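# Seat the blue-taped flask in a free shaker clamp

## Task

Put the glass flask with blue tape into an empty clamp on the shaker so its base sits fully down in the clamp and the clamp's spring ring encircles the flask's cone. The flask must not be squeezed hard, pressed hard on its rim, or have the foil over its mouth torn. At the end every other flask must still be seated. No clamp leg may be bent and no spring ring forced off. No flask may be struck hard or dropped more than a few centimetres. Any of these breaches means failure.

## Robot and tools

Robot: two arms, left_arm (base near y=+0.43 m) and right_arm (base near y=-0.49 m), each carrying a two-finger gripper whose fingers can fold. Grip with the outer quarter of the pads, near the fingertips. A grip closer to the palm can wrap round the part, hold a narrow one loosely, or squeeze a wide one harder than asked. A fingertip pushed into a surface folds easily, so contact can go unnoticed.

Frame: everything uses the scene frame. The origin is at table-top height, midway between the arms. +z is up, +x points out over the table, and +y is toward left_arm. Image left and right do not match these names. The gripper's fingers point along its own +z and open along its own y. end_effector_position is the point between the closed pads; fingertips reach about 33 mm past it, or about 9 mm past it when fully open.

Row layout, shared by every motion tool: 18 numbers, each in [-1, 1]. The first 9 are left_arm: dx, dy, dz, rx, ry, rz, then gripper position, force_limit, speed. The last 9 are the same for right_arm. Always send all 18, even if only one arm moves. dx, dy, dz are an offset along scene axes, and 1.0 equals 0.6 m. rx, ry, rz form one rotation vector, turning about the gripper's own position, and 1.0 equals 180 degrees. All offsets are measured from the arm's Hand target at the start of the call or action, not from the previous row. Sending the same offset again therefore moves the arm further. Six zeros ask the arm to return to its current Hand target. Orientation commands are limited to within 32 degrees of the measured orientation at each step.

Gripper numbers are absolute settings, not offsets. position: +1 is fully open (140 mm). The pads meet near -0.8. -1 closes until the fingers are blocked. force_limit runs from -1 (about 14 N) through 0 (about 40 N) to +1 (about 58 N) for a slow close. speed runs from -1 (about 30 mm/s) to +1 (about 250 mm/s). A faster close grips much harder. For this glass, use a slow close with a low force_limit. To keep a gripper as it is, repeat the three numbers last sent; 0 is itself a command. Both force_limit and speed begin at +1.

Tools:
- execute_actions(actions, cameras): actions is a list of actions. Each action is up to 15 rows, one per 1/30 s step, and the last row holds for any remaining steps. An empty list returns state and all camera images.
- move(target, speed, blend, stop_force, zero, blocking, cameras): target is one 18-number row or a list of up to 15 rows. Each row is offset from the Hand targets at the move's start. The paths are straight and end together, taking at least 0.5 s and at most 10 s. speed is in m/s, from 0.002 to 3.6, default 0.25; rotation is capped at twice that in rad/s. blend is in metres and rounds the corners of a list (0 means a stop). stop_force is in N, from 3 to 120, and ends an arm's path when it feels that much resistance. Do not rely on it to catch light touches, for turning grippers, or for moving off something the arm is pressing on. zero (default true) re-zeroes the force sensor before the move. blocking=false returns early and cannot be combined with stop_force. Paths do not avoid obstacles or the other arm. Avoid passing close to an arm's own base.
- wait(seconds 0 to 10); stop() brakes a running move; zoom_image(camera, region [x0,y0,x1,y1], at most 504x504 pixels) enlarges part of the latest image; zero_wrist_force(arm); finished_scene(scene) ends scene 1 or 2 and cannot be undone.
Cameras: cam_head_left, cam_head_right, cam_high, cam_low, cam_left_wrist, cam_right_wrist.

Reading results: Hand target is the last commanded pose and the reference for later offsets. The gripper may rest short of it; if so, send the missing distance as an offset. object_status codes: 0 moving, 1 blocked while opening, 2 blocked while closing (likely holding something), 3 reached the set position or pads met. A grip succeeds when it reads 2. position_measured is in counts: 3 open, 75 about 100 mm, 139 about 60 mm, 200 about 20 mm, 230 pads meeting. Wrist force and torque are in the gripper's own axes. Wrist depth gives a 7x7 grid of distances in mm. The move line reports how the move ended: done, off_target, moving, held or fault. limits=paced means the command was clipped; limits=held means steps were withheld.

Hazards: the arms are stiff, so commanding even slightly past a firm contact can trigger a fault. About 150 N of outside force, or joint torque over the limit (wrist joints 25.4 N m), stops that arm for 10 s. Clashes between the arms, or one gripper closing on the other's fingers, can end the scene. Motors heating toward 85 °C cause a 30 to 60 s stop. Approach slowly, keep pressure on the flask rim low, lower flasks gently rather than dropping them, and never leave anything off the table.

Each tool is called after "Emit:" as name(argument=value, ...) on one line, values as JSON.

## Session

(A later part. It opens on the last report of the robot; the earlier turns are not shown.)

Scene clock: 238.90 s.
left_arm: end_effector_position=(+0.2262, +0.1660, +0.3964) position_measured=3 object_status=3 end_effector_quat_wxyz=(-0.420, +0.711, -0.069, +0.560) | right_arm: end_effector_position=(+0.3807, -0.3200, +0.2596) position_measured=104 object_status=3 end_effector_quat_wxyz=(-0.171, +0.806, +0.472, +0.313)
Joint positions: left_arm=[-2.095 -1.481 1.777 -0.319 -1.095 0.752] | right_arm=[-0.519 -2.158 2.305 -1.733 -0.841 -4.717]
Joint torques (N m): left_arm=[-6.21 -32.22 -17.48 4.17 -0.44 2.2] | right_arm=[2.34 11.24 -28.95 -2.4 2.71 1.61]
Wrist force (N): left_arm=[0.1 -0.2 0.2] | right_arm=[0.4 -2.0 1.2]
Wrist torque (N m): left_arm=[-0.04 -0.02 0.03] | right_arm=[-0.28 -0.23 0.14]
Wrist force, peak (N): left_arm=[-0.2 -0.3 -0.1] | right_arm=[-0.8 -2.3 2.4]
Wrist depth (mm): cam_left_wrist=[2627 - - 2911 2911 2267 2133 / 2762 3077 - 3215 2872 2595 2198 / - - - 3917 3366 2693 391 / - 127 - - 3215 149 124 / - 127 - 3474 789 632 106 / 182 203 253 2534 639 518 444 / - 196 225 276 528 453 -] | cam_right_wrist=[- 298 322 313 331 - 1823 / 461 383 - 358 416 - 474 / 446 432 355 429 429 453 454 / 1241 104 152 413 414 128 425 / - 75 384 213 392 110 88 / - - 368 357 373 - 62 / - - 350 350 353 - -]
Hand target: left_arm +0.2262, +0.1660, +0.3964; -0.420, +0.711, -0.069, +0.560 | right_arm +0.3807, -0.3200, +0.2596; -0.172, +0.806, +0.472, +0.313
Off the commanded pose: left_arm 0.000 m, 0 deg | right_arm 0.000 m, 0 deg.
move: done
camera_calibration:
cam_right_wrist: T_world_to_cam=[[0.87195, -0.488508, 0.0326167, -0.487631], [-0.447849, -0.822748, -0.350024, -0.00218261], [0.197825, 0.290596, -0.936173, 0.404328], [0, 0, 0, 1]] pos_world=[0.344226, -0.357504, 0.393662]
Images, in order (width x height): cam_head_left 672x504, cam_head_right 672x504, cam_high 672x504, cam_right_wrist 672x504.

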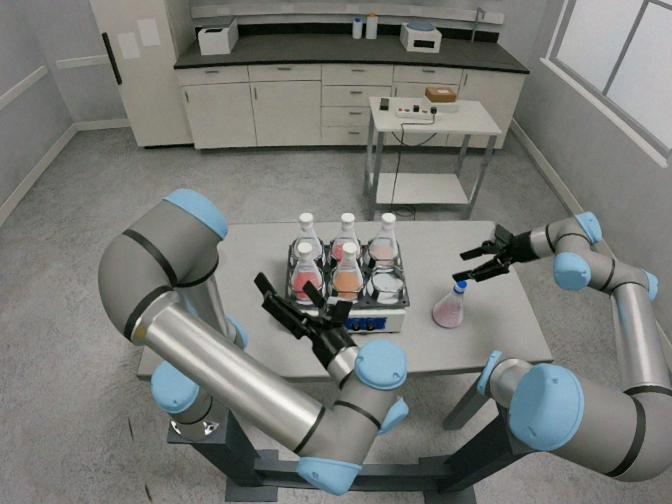

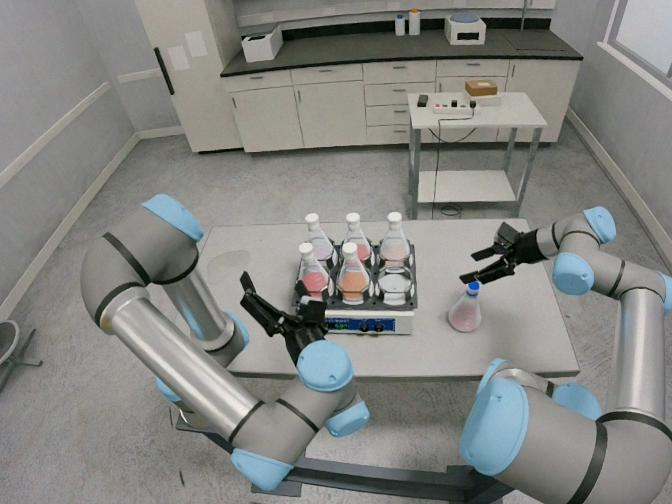

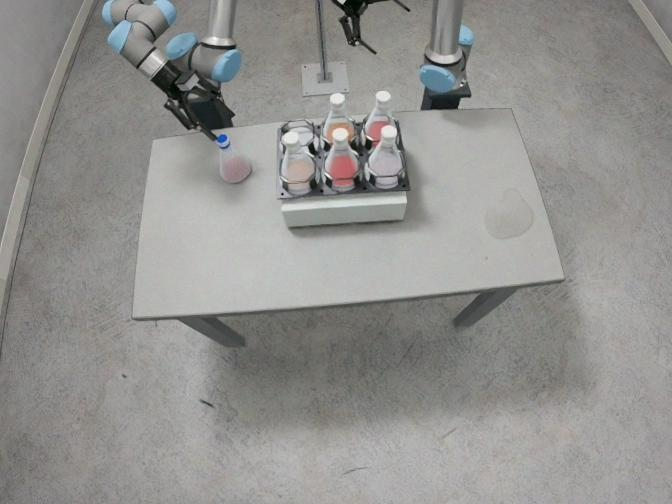

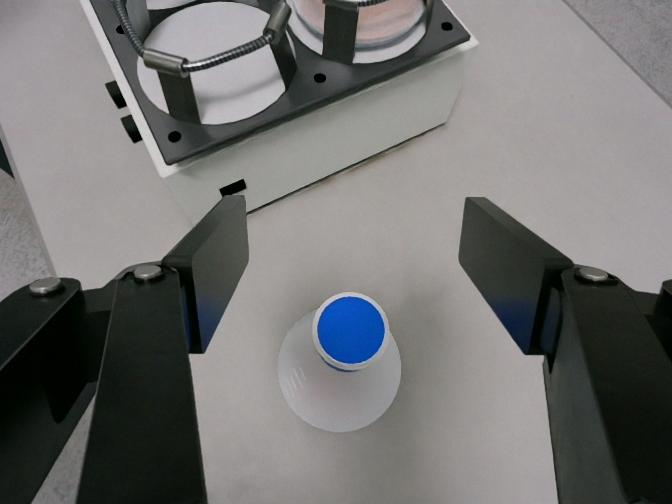

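Emit:
move(target=[0,0,0,0,0,0,1,1,1,-0.0233,-0.0538,0.034,0.1828,-0.1056,0,0.2,-0.5,-1], speed=0.25)

Emit:
move(target=[0,0,0,0,0,0,1,1,1,0,0,-0.2112,0,0,0,0.2,-0.5,-1], speed=0.1, stop_force=6, cameras=["cam_right_wrist","cam_head_left","cam_head_right","cam_high","cam_low"])

Emit:
zoom_image(camera="cam_head_right", region=[400, 230, 560, 350])

Emit:
zoom_image(camera="cam_high", region=[150, 80, 290, 200])

Scene clock: 249.70 s.
left_arm: end_effector_position=(+0.2262, +0.1660, +0.3964) position_measured=3 object_status=3 end_effector_quat_wxyz=(-0.420, +0.711, -0.069, +0.560) | right_arm: end_effector_position=(+0.3667, -0.3523, +0.2799) position_measured=104 object_status=3 end_effector_quat_wxyz=(-0.313, +0.663, +0.386, +0.560) end_effector_velocity=(+0.000, +0.000, +0.000) end_effector_angular_velocity=(-0.001, -0.004, +0.000)
Joint positions: left_arm=[-2.095 -1.481 1.777 -0.319 -1.095 0.752] | right_arm=[-1.068 -1.999 2.394 -0.733 -0.563 -6.012]
Joint velocities: left_arm=[within noise] | right_arm=[0 0 -0.001 0.002 0.001 -0.005]
Joint torques (N m): left_arm=[-5.03 -31.58 -18.42 3.97 -0.6 2.37] | right_arm=[10.68 -3.24 -31.02 1.71 2.01 -1.3]
Wrist force (N): left_arm=[0.1 -0.1 0.1] | right_arm=[0.0 -3.2 0.3]
Wrist torque (N m): left_arm=[-0.02 -0.03 0.04] | right_arm=[-0.42 -0.22 0.00]
Wrist force, peak (N): left_arm=[0.1 -0.2 0.4] | right_arm=[0.3 -3.3 0.3]
Wrist depth (mm): cam_left_wrist=[- - - 2992 2834 2316 2244 / 3917 3917 - 3215 2798 2505 2221 / 2476 3590 4064 4064 3314 2762 397 / - 127 4224 3989 3168 150 124 / - 119 - 3366 751 624 107 / 182 204 252 2627 643 518 441 / - 197 225 275 531 450 -] | cam_right_wrist=[- 476 549 439 - 2633 2394 / 640 2370 660 - 4232 2663 2061 / - 535 470 479 3338 2693 2323 / 671 104 133 420 451 128 2301 / - 75 385 442 498 110 88 / - - 411 217 454 - 62 / - - 368 220 376 - -]
Hand target: left_arm +0.2262, +0.1660, +0.3964; -0.420, +0.711, -0.069, +0.560 | right_arm +0.3667, -0.3523, +0.2800; -0.313, +0.663, +0.386, +0.560
Off the commanded pose: left_arm 0.000 m, 0 deg | right_arm 0.000 m, 0 deg.
move: done

Scene clock: 251.80 s.
left_arm: end_effector_position=(+0.2262, +0.1660, +0.3964) position_measured=3 object_status=3 end_effector_quat_wxyz=(-0.420, +0.711, -0.069, +0.560) | right_arm: end_effector_position=(+0.3667, -0.3523, +0.1533) position_measured=104 object_status=3 end_effector_quat_wxyz=(-0.313, +0.663, +0.386, +0.560)
Joint positions: left_arm=[-2.095 -1.481 1.777 -0.319 -1.095 0.752] | right_arm=[-1.068 -1.69 2.615 -1.262 -0.563 -6.012]
Joint torques (N m): left_arm=[-5.71 -32.07 -17.42 4.09 -0.36 2.25] | right_arm=[11.39 -17.38 -22.84 -1.24 -0.76 1.7]
Wrist force (N): left_arm=[0.1 0.0 0.0] | right_arm=[0.3 -3.2 0.2]
Wrist torque (N m): left_arm=[0.00 -0.04 0.03] | right_arm=[-0.43 -0.31 0.00]
Wrist force, peak (N): left_arm=[-0.4 0.0 -0.1] | right_arm=[-0.7 -3.5 0.8]
Wrist depth (mm): cam_left_wrist=[2834 - 3714 2693 2872 2244 2091 / - - - 3590 2872 2448 2244 / - - - 4683 3264 2727 391 / - 127 - 5129 3168 148 124 / - 202 4396 3474 783 634 107 / 182 204 250 2727 647 518 445 / - 197 226 271 533 450 -] | cam_right_wrist=[- 366 402 383 3078 2604 2236 / - 347 371 359 425 2663 2097 / - 309 316 141 402 2521 2301 / 424 109 152 153 396 118 451 / - 75 325 340 331 110 88 / - - 281 261 283 - 62 / - - 230 223 232 - -]
Hand target: left_arm +0.2262, +0.1660, +0.3964; -0.420, +0.711, -0.069, +0.560 | right_arm +0.3667, -0.3523, +0.1533; -0.313, +0.663, +0.386, +0.560
Off the commanded pose: left_arm 0.000 m, 0 deg | right_arm 0.000 m, 0 deg.
move: done
camera_calibration:
cam_right_wrist: T_world_to_cam=[[0.860595, -0.508174, 0.0337093, -0.490599], [-0.240728, -0.464217, -0.852381, 0.0551809], [0.448806, 0.725439, -0.521834, 0.314517], [0, 0, 0, 1]] pos_world=[0.294334, -0.451857, 0.227699]
Images, in order (width x height): cam_head_left 672x504, cam_head_right 672x504, cam_high 672x504, cam_low 672x504, cam_right_wrist 672x504.

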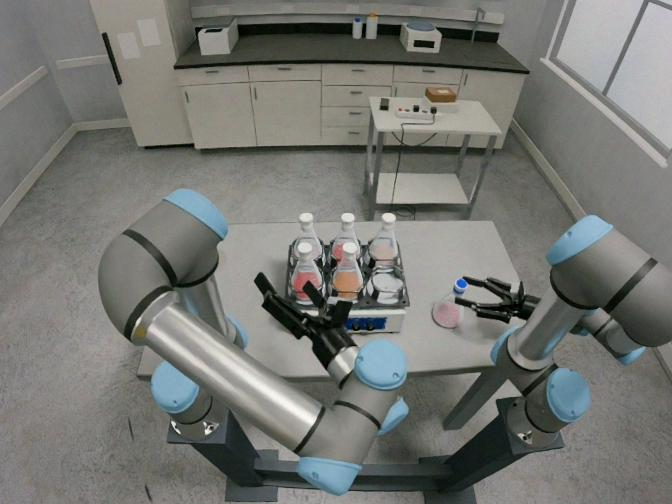

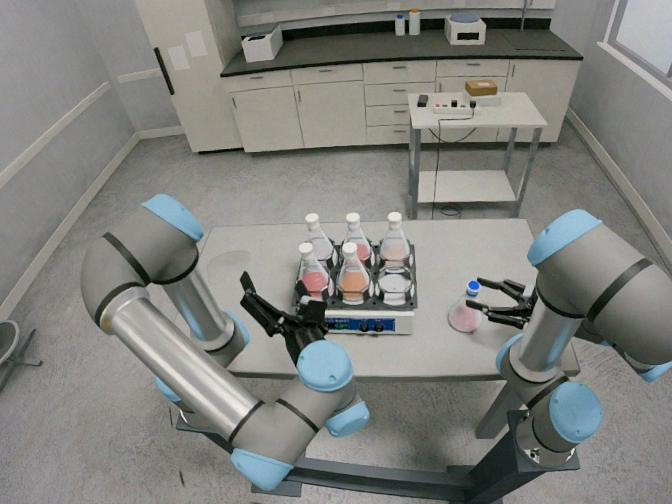

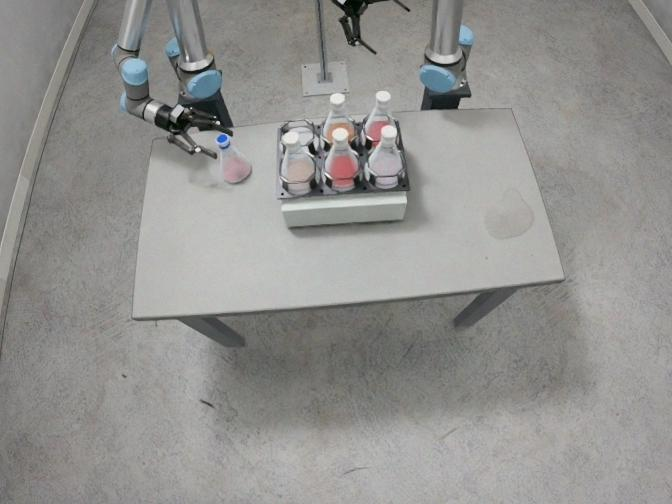

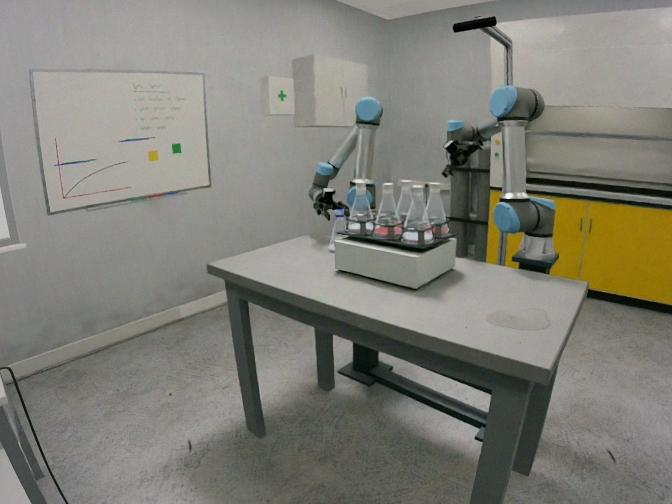

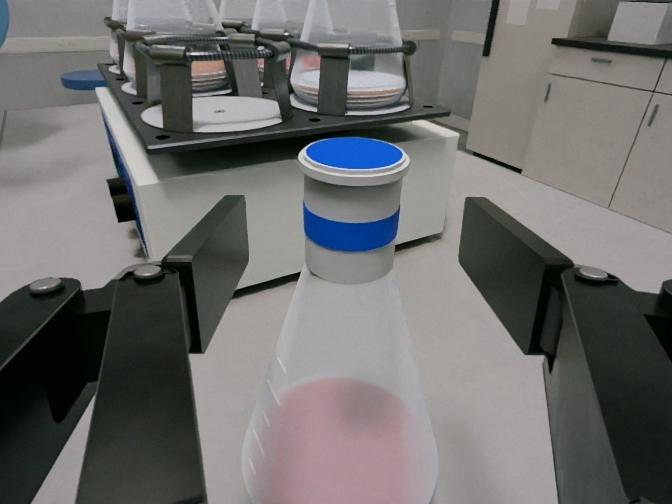

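Scaled by 3.150 from the camera's 672x504 image, which has a finer 960x720 frame.

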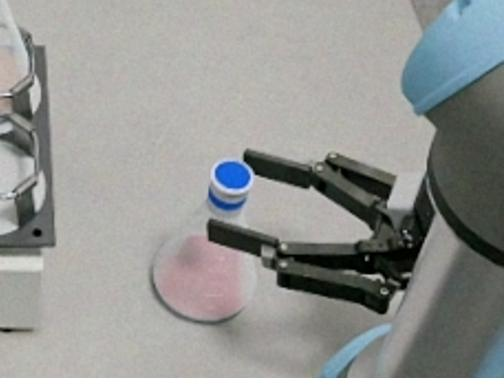

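Scaled by 3.600 from the camera's 672x504 image, which has a finer 960x720 frame.

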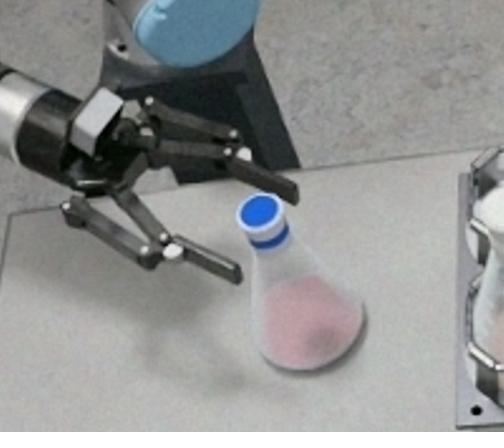

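Emit:
execute_actions(actions=[[[0,0,0,0,0,0,1,1,1,0,0,0,0,0,0,-1,-0.2,-1]],[[0,0,0,0,0,0,1,1,1,0,0,0,0,0,0,-1,-0.2,-1]],[[0,0,0,0,0,0,1,1,1,0,0,0,0,0,0,-1,-0.2,-1]],[[0,0,0,0,0,0,1,1,1,0,0,0,0,0,0,-1,-0.2,-1]],[[0,0,0,0,0,0,1,1,1,0,0,0,0,0,0,-1,-0.2,-1]],[[0,0,0,0,0,0,1,1,1,0,0,0,0,0,0,-1,-0.2,-1]],[[0,0,0,0,0,0,1,1,1,0,0,0,0,0,0,-1,-0.2,-1]]])

Emit:
move(target=[0,0,0,0,0,0,1,1,1,0,0,0.04,0,0,0,-1,-0.2,-1], speed=0.05, cameras=["cam_right_wrist","cam_head_left","cam_head_right","cam_high"])

Emit:
zoom_image(camera="cam_head_right", region=[400, 230, 560, 350])

Emit:
zoom_image(camera="cam_high", region=[150, 80, 290, 200])

Scene clock: 260.83 s.
left_arm: end_effector_position=(+0.2262, +0.1660, +0.3964) position_measured=3 object_status=3 end_effector_quat_wxyz=(-0.420, +0.711, -0.069, +0.560) | right_arm: end_effector_position=(+0.3667, -0.3523, +0.1533) position_measured=178 object_status=2 end_effector_quat_wxyz=(-0.313, +0.663, +0.386, +0.560)
Joint positions: left_arm=[-2.095 -1.481 1.777 -0.319 -1.095 0.752] | right_arm=[-1.068 -1.69 2.614 -1.262 -0.563 -6.012]
Joint torques (N m): left_arm=[-5.66 -31.84 -17.96 3.93 -0.41 2.34] | right_arm=[6.64 -16.06 -14.25 1.41 1.75 0.84]
Wrist force (N): left_arm=[0.0 0.0 -0.2] | right_arm=[2.5 -3.3 0.0]
Wrist torque (N m): left_arm=[0.00 -0.01 0.04] | right_arm=[-0.42 -0.31 0.16]
Wrist force, peak (N): left_arm=[-0.1 -0.3 0.3] | right_arm=[-1.4 -4.1 0.5]
Wrist depth (mm): cam_left_wrist=[- 3779 - 3034 2872 2341 2013 / - - 4583 2564 2659 2476 2013 / - 3264 3779 - 3122 2834 400 / - 127 - 6155 3077 149 124 / - 118 - 3366 - 597 106 / 182 203 252 2659 641 514 445 / - 197 225 276 547 444 -] | cam_right_wrist=[2756 361 402 392 - 2633 2174 / 2418 363 402 365 3338 2890 2174 / 578 311 318 141 400 2495 2135 / 423 319 107 151 127 444 454 / - 80 76 341 - 85 76 / - 72 - 255 - - 69 / - - - 224 - - -]
Hand target: left_arm +0.2262, +0.1660, +0.3964; -0.420, +0.711, -0.069, +0.560 | right_arm +0.3667, -0.3523, +0.1533; -0.313, +0.663, +0.386, +0.560
Off the commanded pose: left_arm 0.000 m, 0 deg | right_arm 0.000 m, 0 deg.
Step readings (end_effector_position of left_arm | right_arm):
0: (+0.2262, +0.1660, +0.3964) | (+0.3667, -0.3523, +0.1533)
1: (+0.2262, +0.1660, +0.3964) | (+0.3667, -0.3523, +0.1533)
2: (+0.2262, +0.1660, +0.3964) | (+0.3667, -0.3523, +0.1533)
4: (+0.2262, +0.1660, +0.3964) | (+0.3667, -0.3523, +0.1533)
8: (+0.2262, +0.1660, +0.3964) | (+0.3667, -0.3523, +0.1533)
15: (+0.2262, +0.1660, +0.3964) | (+0.3667, -0.3523, +0.1533)
16: (+0.2262, +0.1660, +0.3964) | (+0.3667, -0.3523, +0.1533)
17: (+0.2262, +0.1660, +0.3964) | (+0.3667, -0.3523, +0.1533)
19: (+0.2262, +0.1660, +0.3964) | (+0.3667, -0.3523, +0.1533)
23: (+0.2262, +0.1660, +0.3964) | (+0.3667, -0.3523, +0.1533)
30: (+0.2262, +0.1660, +0.3964) | (+0.3667, -0.3523, +0.1533)
31: (+0.2262, +0.1660, +0.3964) | (+0.3667, -0.3523, +0.1533)
32: (+0.2262, +0.1660, +0.3964) | (+0.3667, -0.3523, +0.1533)
34: (+0.2262, +0.1660, +0.3964) | (+0.3667, -0.3523, +0.1533)
38: (+0.2262, +0.1660, +0.3964) | (+0.3667, -0.3523, +0.1533)
45: (+0.2262, +0.1660, +0.3964) | (+0.3667, -0.3522, +0.1533)
46: (+0.2262, +0.1660, +0.3964) | (+0.3667, -0.3522, +0.1533)
47: (+0.2262, +0.1660, +0.3964) | (+0.3667, -0.3522, +0.1533)
49: (+0.2262, +0.1660, +0.3964) | (+0.3667, -0.3523, +0.1533)
53: (+0.2262, +0.1660, +0.3964) | (+0.3667, -0.3523, +0.1533)
60: (+0.2262, +0.1660, +0.3964) | (+0.3667, -0.3523, +0.1533)
61: (+0.2262, +0.1660, +0.3964) | (+0.3667, -0.3523, +0.1533)
62: (+0.2262, +0.1660, +0.3964) | (+0.3667, -0.3523, +0.1533)
64: (+0.2262, +0.1660, +0.3964) | (+0.3667, -0.3523, +0.1533)
68: (+0.2262, +0.1660, +0.3964) | (+0.3667, -0.3523, +0.1533)
75: (+0.2262, +0.1660, +0.3964) | (+0.3667, -0.3523, +0.1533)
76: (+0.2262, +0.1660, +0.3964) | (+0.3667, -0.3523, +0.1533)
77: (+0.2262, +0.1660, +0.3964) | (+0.3667, -0.3523, +0.1533)
79: (+0.2262, +0.1660, +0.3964) | (+0.3667, -0.3523, +0.1533)
83: (+0.2262, +0.1660, +0.3964) | (+0.3667, -0.3523, +0.1533)
90: (+0.2262, +0.1660, +0.3964) | (+0.3667, -0.3523, +0.1533)
91: (+0.2262, +0.1660, +0.3964) | (+0.3667, -0.3523, +0.1533)
92: (+0.2262, +0.1660, +0.3964) | (+0.3667, -0.3523, +0.1533)
94: (+0.2262, +0.1660, +0.3964) | (+0.3667, -0.3523, +0.1533)
98: (+0.2262, +0.1660, +0.3964) | (+0.3667, -0.3523, +0.1533)
105: (+0.2262, +0.1660, +0.3964) | (+0.3667, -0.3523, +0.1533)

Scene clock: 261.70 s.
left_arm: end_effector_position=(+0.2262, +0.1660, +0.3964) position_measured=3 object_status=3 end_effector_quat_wxyz=(-0.420, +0.711, -0.069, +0.560) | right_arm: end_effector_position=(+0.3667, -0.3523, +0.1773) position_measured=178 object_status=2 end_effector_quat_wxyz=(-0.313, +0.663, +0.386, +0.560)
Joint positions: left_arm=[-2.095 -1.481 1.777 -0.319 -1.095 0.752] | right_arm=[-1.068 -1.773 2.581 -1.145 -0.563 -6.012]
Joint torques (N m): left_arm=[-6.42 -32.14 -18.13 4.01 -0.27 2.38] | right_arm=[-12 3.01 -8.13 -0.07 -0.04 -1.43]
Wrist force (N): left_arm=[0.0 -0.1 0.2] | right_arm=[-2.2 -3.5 0.9]
Wrist torque (N m): left_arm=[-0.03 -0.01 0.04] | right_arm=[-0.47 -0.39 -0.02]
Wrist force, peak (N): left_arm=[-0.3 -0.2 -0.2] | right_arm=[-2.9 -3.6 1.0]
Wrist depth (mm): cam_left_wrist=[- - - 2834 2798 2244 2032 / - 3989 - 2762 2872 2505 2267 / 2476 2798 3531 - 3531 2627 397 / - 127 - 4488 3779 149 124 / - 216 - 3264 725 605 107 / 182 204 2834 2798 626 517 443 / - 197 226 277 550 451 -] | cam_right_wrist=[- 446 462 406 - 2724 2257 / - 354 370 361 3202 2788 2116 / 634 325 331 141 401 2693 2279 / 466 319 107 151 127 491 2174 / - 81 76 361 - 85 76 / - 72 - 315 - - 69 / - - - 224 - - -]
Hand target: left_arm +0.2262, +0.1660, +0.3964; -0.420, +0.711, -0.069, +0.560 | right_arm +0.3667, -0.3523, +0.1773; -0.313, +0.663, +0.386, +0.560
Off the commanded pose: left_arm 0.000 m, 0 deg | right_arm 0.000 m, 0 deg.
move: done
camera_calibration:
cam_right_wrist: T_world_to_cam=[[0.860681, -0.50802, 0.0338223, -0.491396], [-0.240653, -0.464454, -0.852273, 0.0755668], [0.44868, 0.725396, -0.522003, 0.327153], [0, 0, 0, 1]] pos_world=[0.294334, -0.451857, 0.251799]
Images, in order (width x height): cam_head_left 672x504, cam_head_right 672x504, cam_high 672x504, cam_right_wrist 672x504.

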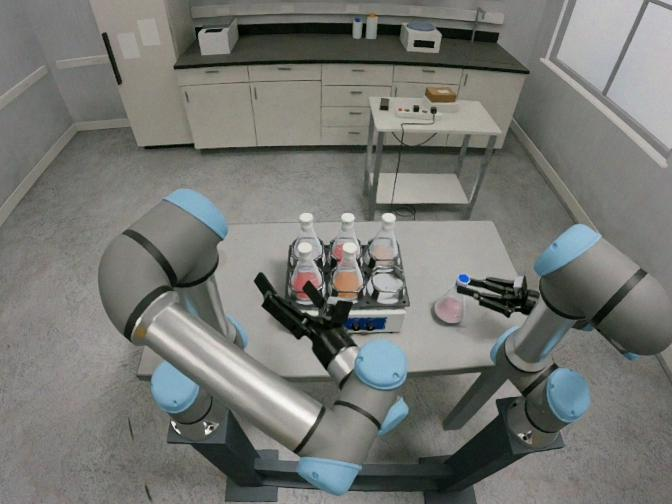

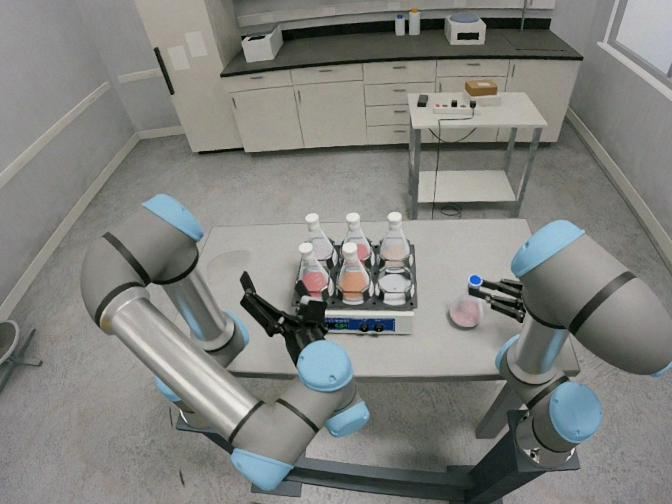

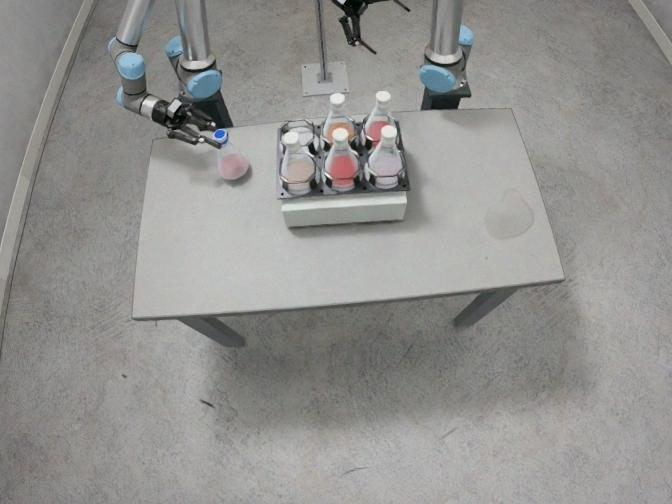

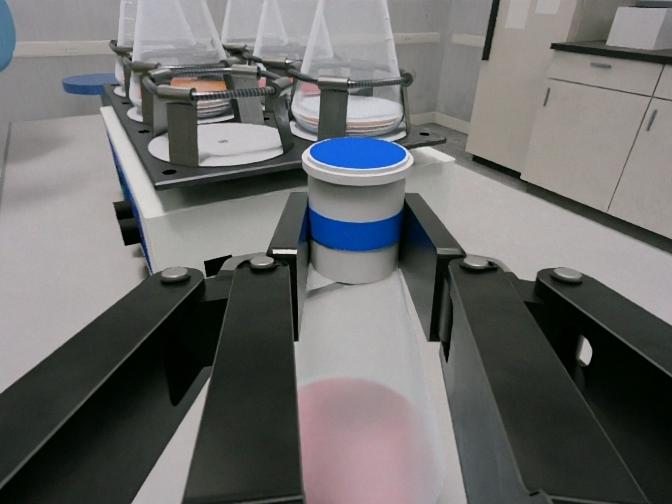

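Scaled by 3.150 from the camera's 672x504 image, which has a finer 960x720 frame.

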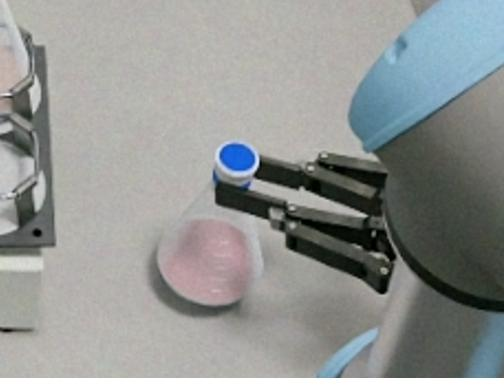

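Scaled by 3.600 from the camera's 672x504 image, which has a finer 960x720 frame.

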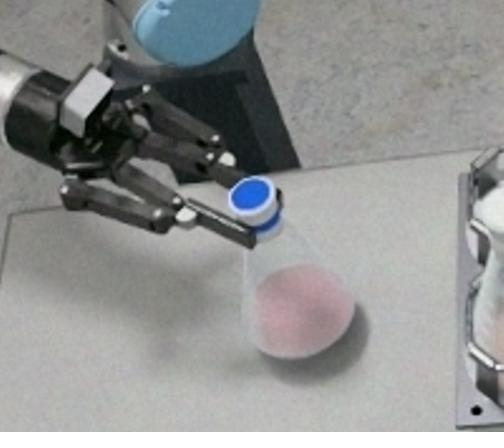

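Emit:
move(target=[[0,0,0,0,0,0,1,1,1,0.01,0.02,0.371,0,0,0,-1,-0.2,-1],[0,0,0,0,0,0,1,1,1,0.0422,0.3805,0.34,0,0,0,-1,-0.2,-1]], speed=0.15, blend=0.02, cameras=["cam_right_wrist","cam_head_left","cam_head_right","cam_high","cam_low"])

Emit:
zoom_image(camera="cam_head_right", region=[330, 210, 440, 310])

Emit:
zoom_image(camera="cam_head_left", region=[330, 210, 440, 310])

Emit:
zoom_image(camera="cam_high", region=[250, 70, 370, 210])

Emit:
zoom_image(camera="cam_low", region=[310, 150, 470, 270])

Scene clock: 271.40 s.
left_arm: end_effector_position=(+0.2262, +0.1660, +0.3964) position_measured=3 object_status=3 end_effector_quat_wxyz=(-0.420, +0.711, -0.069, +0.560) | right_arm: end_effector_position=(+0.3920, -0.1239, +0.3812) position_measured=178 object_status=2 end_effector_quat_wxyz=(-0.313, +0.663, +0.386, +0.560)
Joint positions: left_arm=[-2.095 -1.481 1.777 -0.319 -1.095 0.752] | right_arm=[-0.135 -1.822 2.544 -3.429 -0.432 -3.559]
Joint torques (N m): left_arm=[-5.05 -32.07 -17.76 3.98 -0.48 2.33] | right_arm=[-8.54 -20.71 -30.24 -3.55 2.31 -0.16]
Wrist force (N): left_arm=[-0.1 -0.1 -0.1] | right_arm=[-2.9 -2.7 1.1]
Wrist torque (N m): left_arm=[-0.01 0.03 0.04] | right_arm=[-0.32 -0.22 0.09]
Wrist force, peak (N): left_arm=[-0.4 -0.3 -0.3] | right_arm=[-4.8 -3.0 1.3]
Wrist depth (mm): cam_left_wrist=[- 4224 - 2872 2911 2244 2112 / - - - 3077 2762 2448 2267 / 2872 - - - 3215 2798 398 / - 127 - 4583 3264 148 124 / - 119 - 3168 728 628 106 / 182 203 268 2564 643 514 - / - 196 226 274 532 453 -] | cam_right_wrist=[- - - - - 2693 2394 / 2756 2756 - - - 2633 2236 / - 2576 370 141 3435 2788 2174 / 793 843 102 152 130 2548 2301 / - 81 76 412 - 85 77 / - 72 - 253 - - 69 / - - - 224 - - -]
Hand target: left_arm +0.2262, +0.1660, +0.3964; -0.420, +0.711, -0.069, +0.560 | right_arm +0.3920, -0.1240, +0.3813; -0.313, +0.663, +0.386, +0.560
Off the commanded pose: left_arm 0.000 m, 0 deg | right_arm 0.000 m, 0 deg.
move: done
camera_calibration:
cam_right_wrist: T_world_to_cam=[[0.860694, -0.508025, 0.0334009, -0.403897], [-0.240925, -0.464211, -0.852328, 0.36155], [0.448509, 0.725547, -0.52194, 0.256638], [0, 0, 0, 1]] pos_world=[0.319634, -0.223557, 0.4556]
Images, in order (width x height): cam_head_left 672x504, cam_head_right 672x504, cam_high 672x504, cam_low 672x504, cam_right_wrist 672x504.

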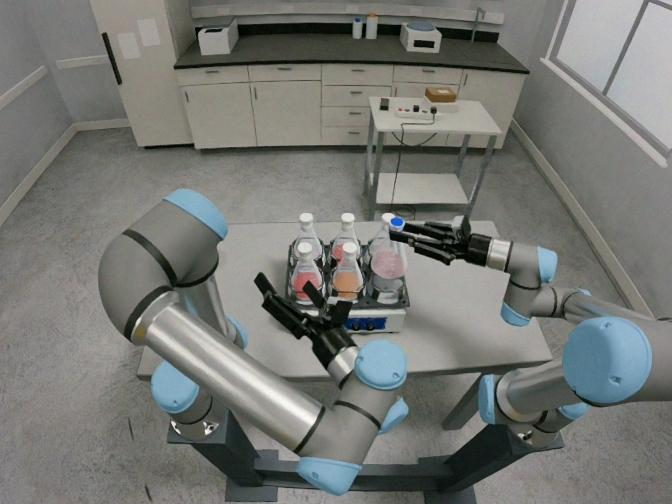

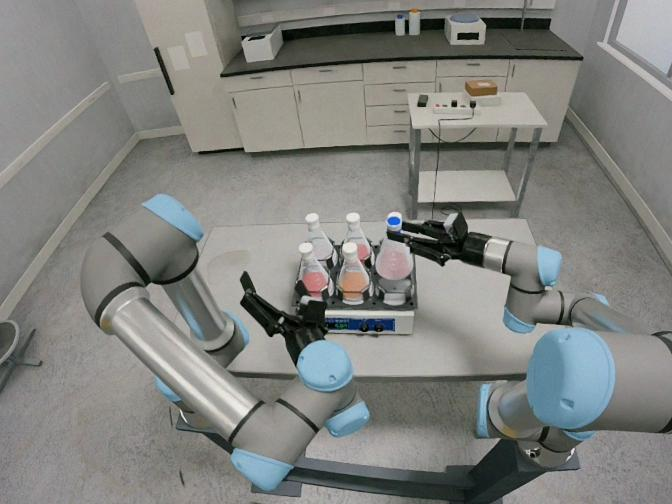

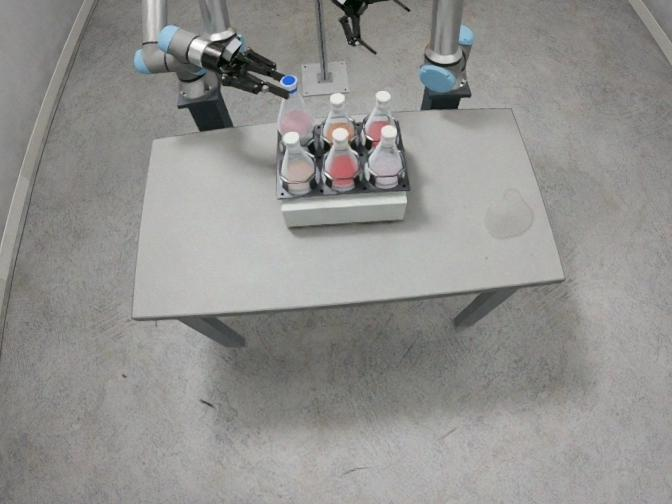

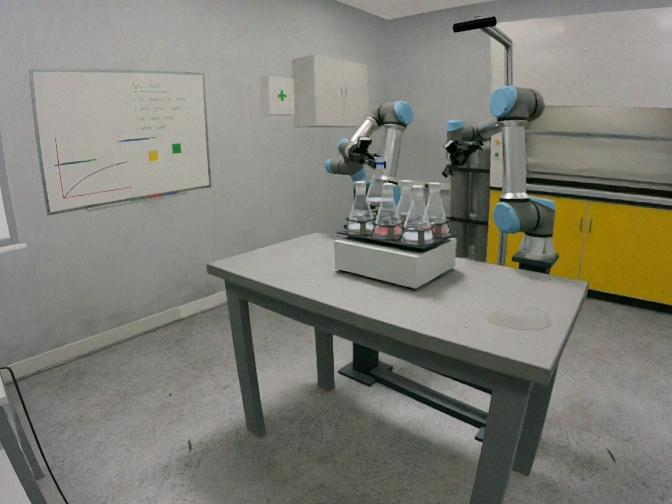

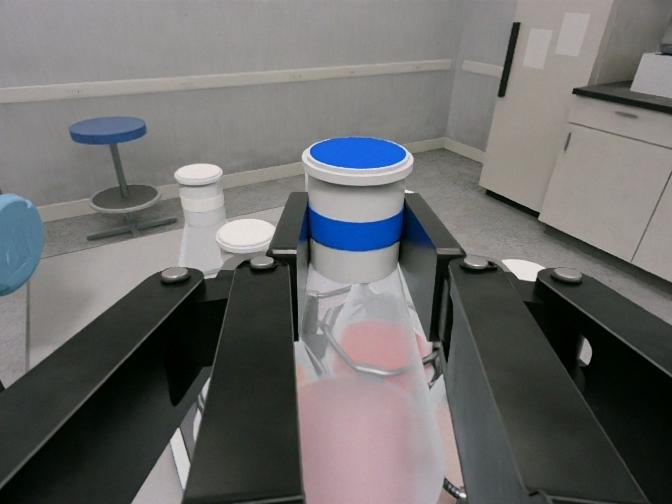

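Scaled by 4.582 from the camera's 672x504 image, which has a finer 960x720 frame.

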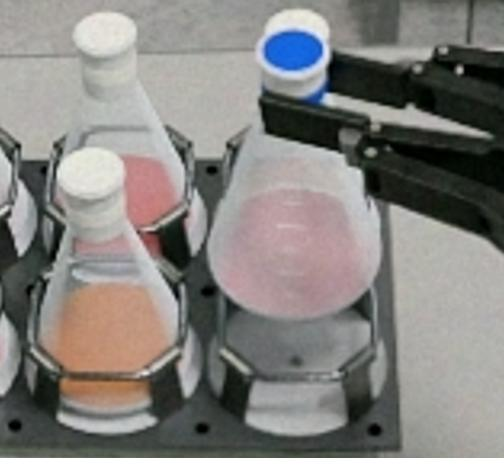

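Scaled by 4.582 from the camera's 672x504 image, which has a finer 960x720 frame.

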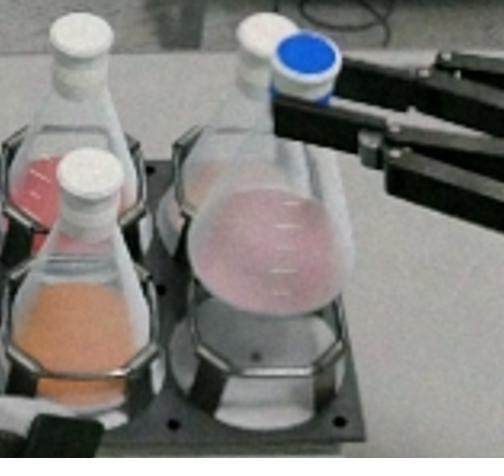

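Scaled by 3.600 from the camera's 672x504 image, which has a finer 960x720 frame.

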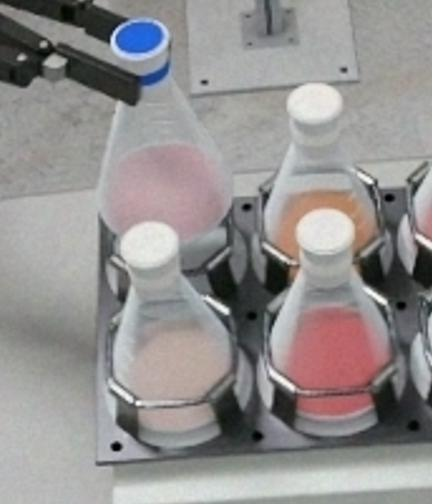

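Scaled by 3.150 from the camera's 672x504 image, which has a finer 960x720 frame.

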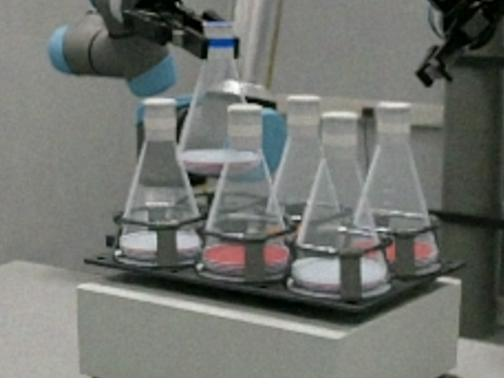

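Emit:
move(target=[0,0,0,0,0,0,1,1,1,0,-0.001,-0.06,0,0,0,-1,-0.2,-1], speed=0.02, stop_force=4, cameras=["cam_head_left","cam_head_right","cam_high","cam_low"])

Emit:
zoom_image(camera="cam_head_right", region=[360, 250, 430, 310])

Emit:
zoom_image(camera="cam_head_left", region=[355, 250, 425, 310])

Emit:
zoom_image(camera="cam_high", region=[270, 110, 340, 190])

Emit:
zoom_image(camera="cam_low", region=[340, 180, 410, 240])

Scene clock: 284.30 s.
left_arm: end_effector_position=(+0.2262, +0.1660, +0.3964) position_measured=3 object_status=3 end_effector_quat_wxyz=(-0.420, +0.711, -0.069, +0.560) | right_arm: end_effector_position=(+0.3920, -0.1246, +0.3453) position_measured=178 object_status=2 end_effector_quat_wxyz=(-0.313, +0.663, +0.386, +0.560)
Joint positions: left_arm=[-2.095 -1.481 1.777 -0.319 -1.095 0.752] | right_arm=[-0.138 -1.71 2.599 -3.592 -0.43 -3.561]
Joint torques (N m): left_arm=[-7.79 -31.4 -17.94 4.13 -0.15 2.15] | right_arm=[-0.38 -24.23 -27.68 -1.12 1.02 1.88]
Wrist force (N): left_arm=[0.0 0.1 0.1] | right_arm=[-2.7 -3.1 0.8]
Wrist torque (N m): left_arm=[0.02 -0.01 0.04] | right_arm=[-0.41 -0.26 0.06]
Wrist force, peak (N): left_arm=[0.1 -0.4 -0.1] | right_arm=[-3.0 -3.4 0.7]
Wrist depth (mm): cam_left_wrist=[- - - 2951 2911 2267 2091 / - - - 2951 2834 2316 2154 / - - 5129 - 3264 2727 402 / - 127 3419 4142 3215 149 124 / - 118 - 3314 - 626 106 / 183 204 253 2627 643 523 - / - 197 225 276 528 441 -] | cam_right_wrist=[- - - - - 2663 2443 / 2301 2443 2926 - - 2521 2194 / 2855 2604 254 142 3000 2756 2257 / 2194 - 100 152 130 213 2443 / - 81 76 377 - 85 77 / - 72 - 262 - - 69 / - - - 225 - - -]
Hand target: left_arm +0.2262, +0.1660, +0.3964; -0.420, +0.711, -0.069, +0.560 | right_arm +0.3920, -0.1246, +0.3453; -0.313, +0.663, +0.386, +0.560
Off the commanded pose: left_arm 0.000 m, 0 deg | right_arm 0.000 m, 0 deg.
move: done
Images, in order (width x height): cam_head_left 672x504, cam_head_right 672x504, cam_high 672x504, cam_low 672x504.

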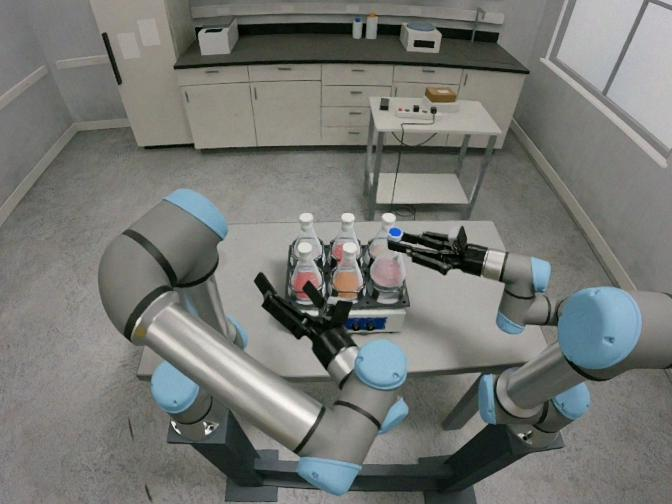

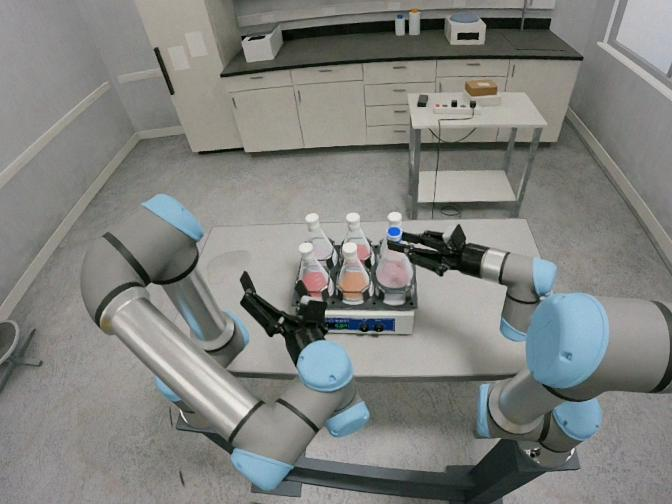

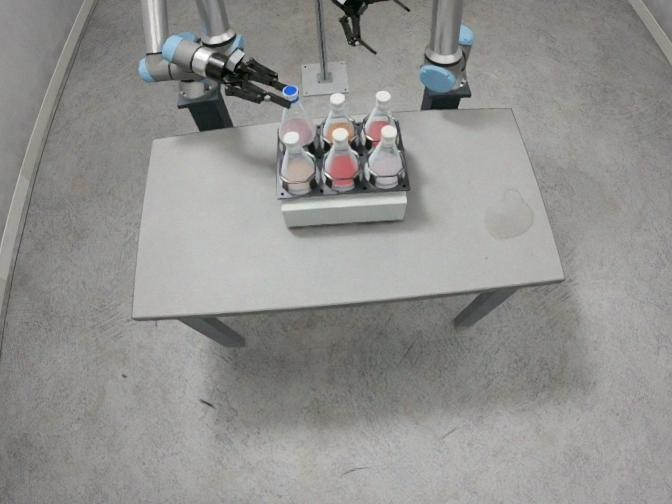

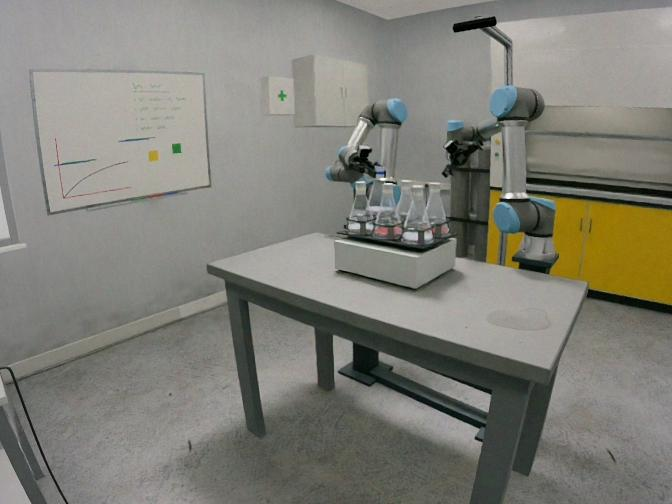

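Scaled by 7.200 from the camera's 672x504 image, which has a finer 960x720 frame.

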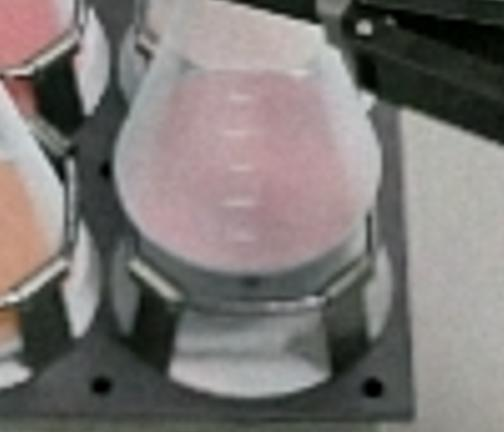

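Scaled by 7.200 from the camera's 672x504 image, which has a finer 960x720 frame.

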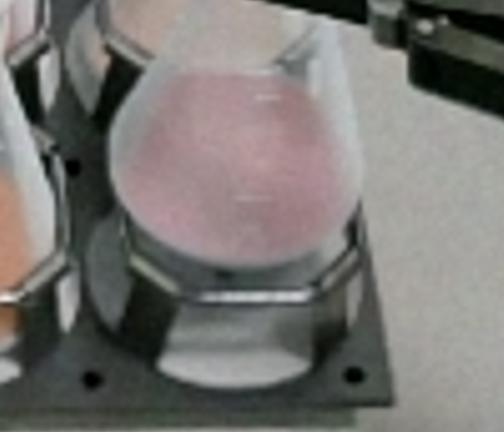

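Scaled by 6.300 from the camera's 672x504 image, which has a finer 960x720 frame.

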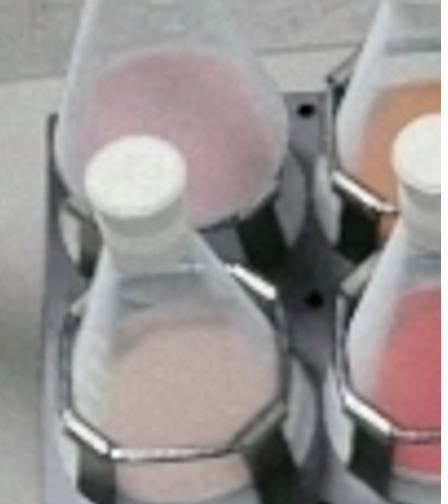

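Scaled by 7.200 from the camera's 672x504 image, which has a finer 960x720 frame.

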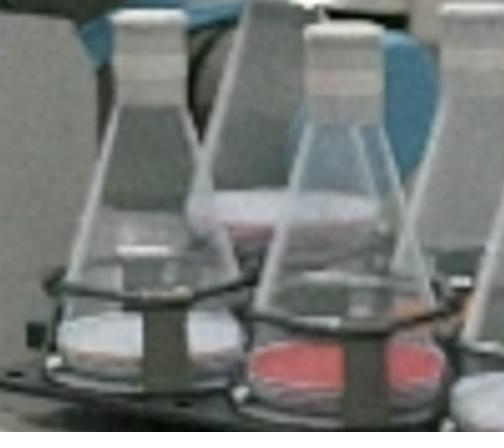

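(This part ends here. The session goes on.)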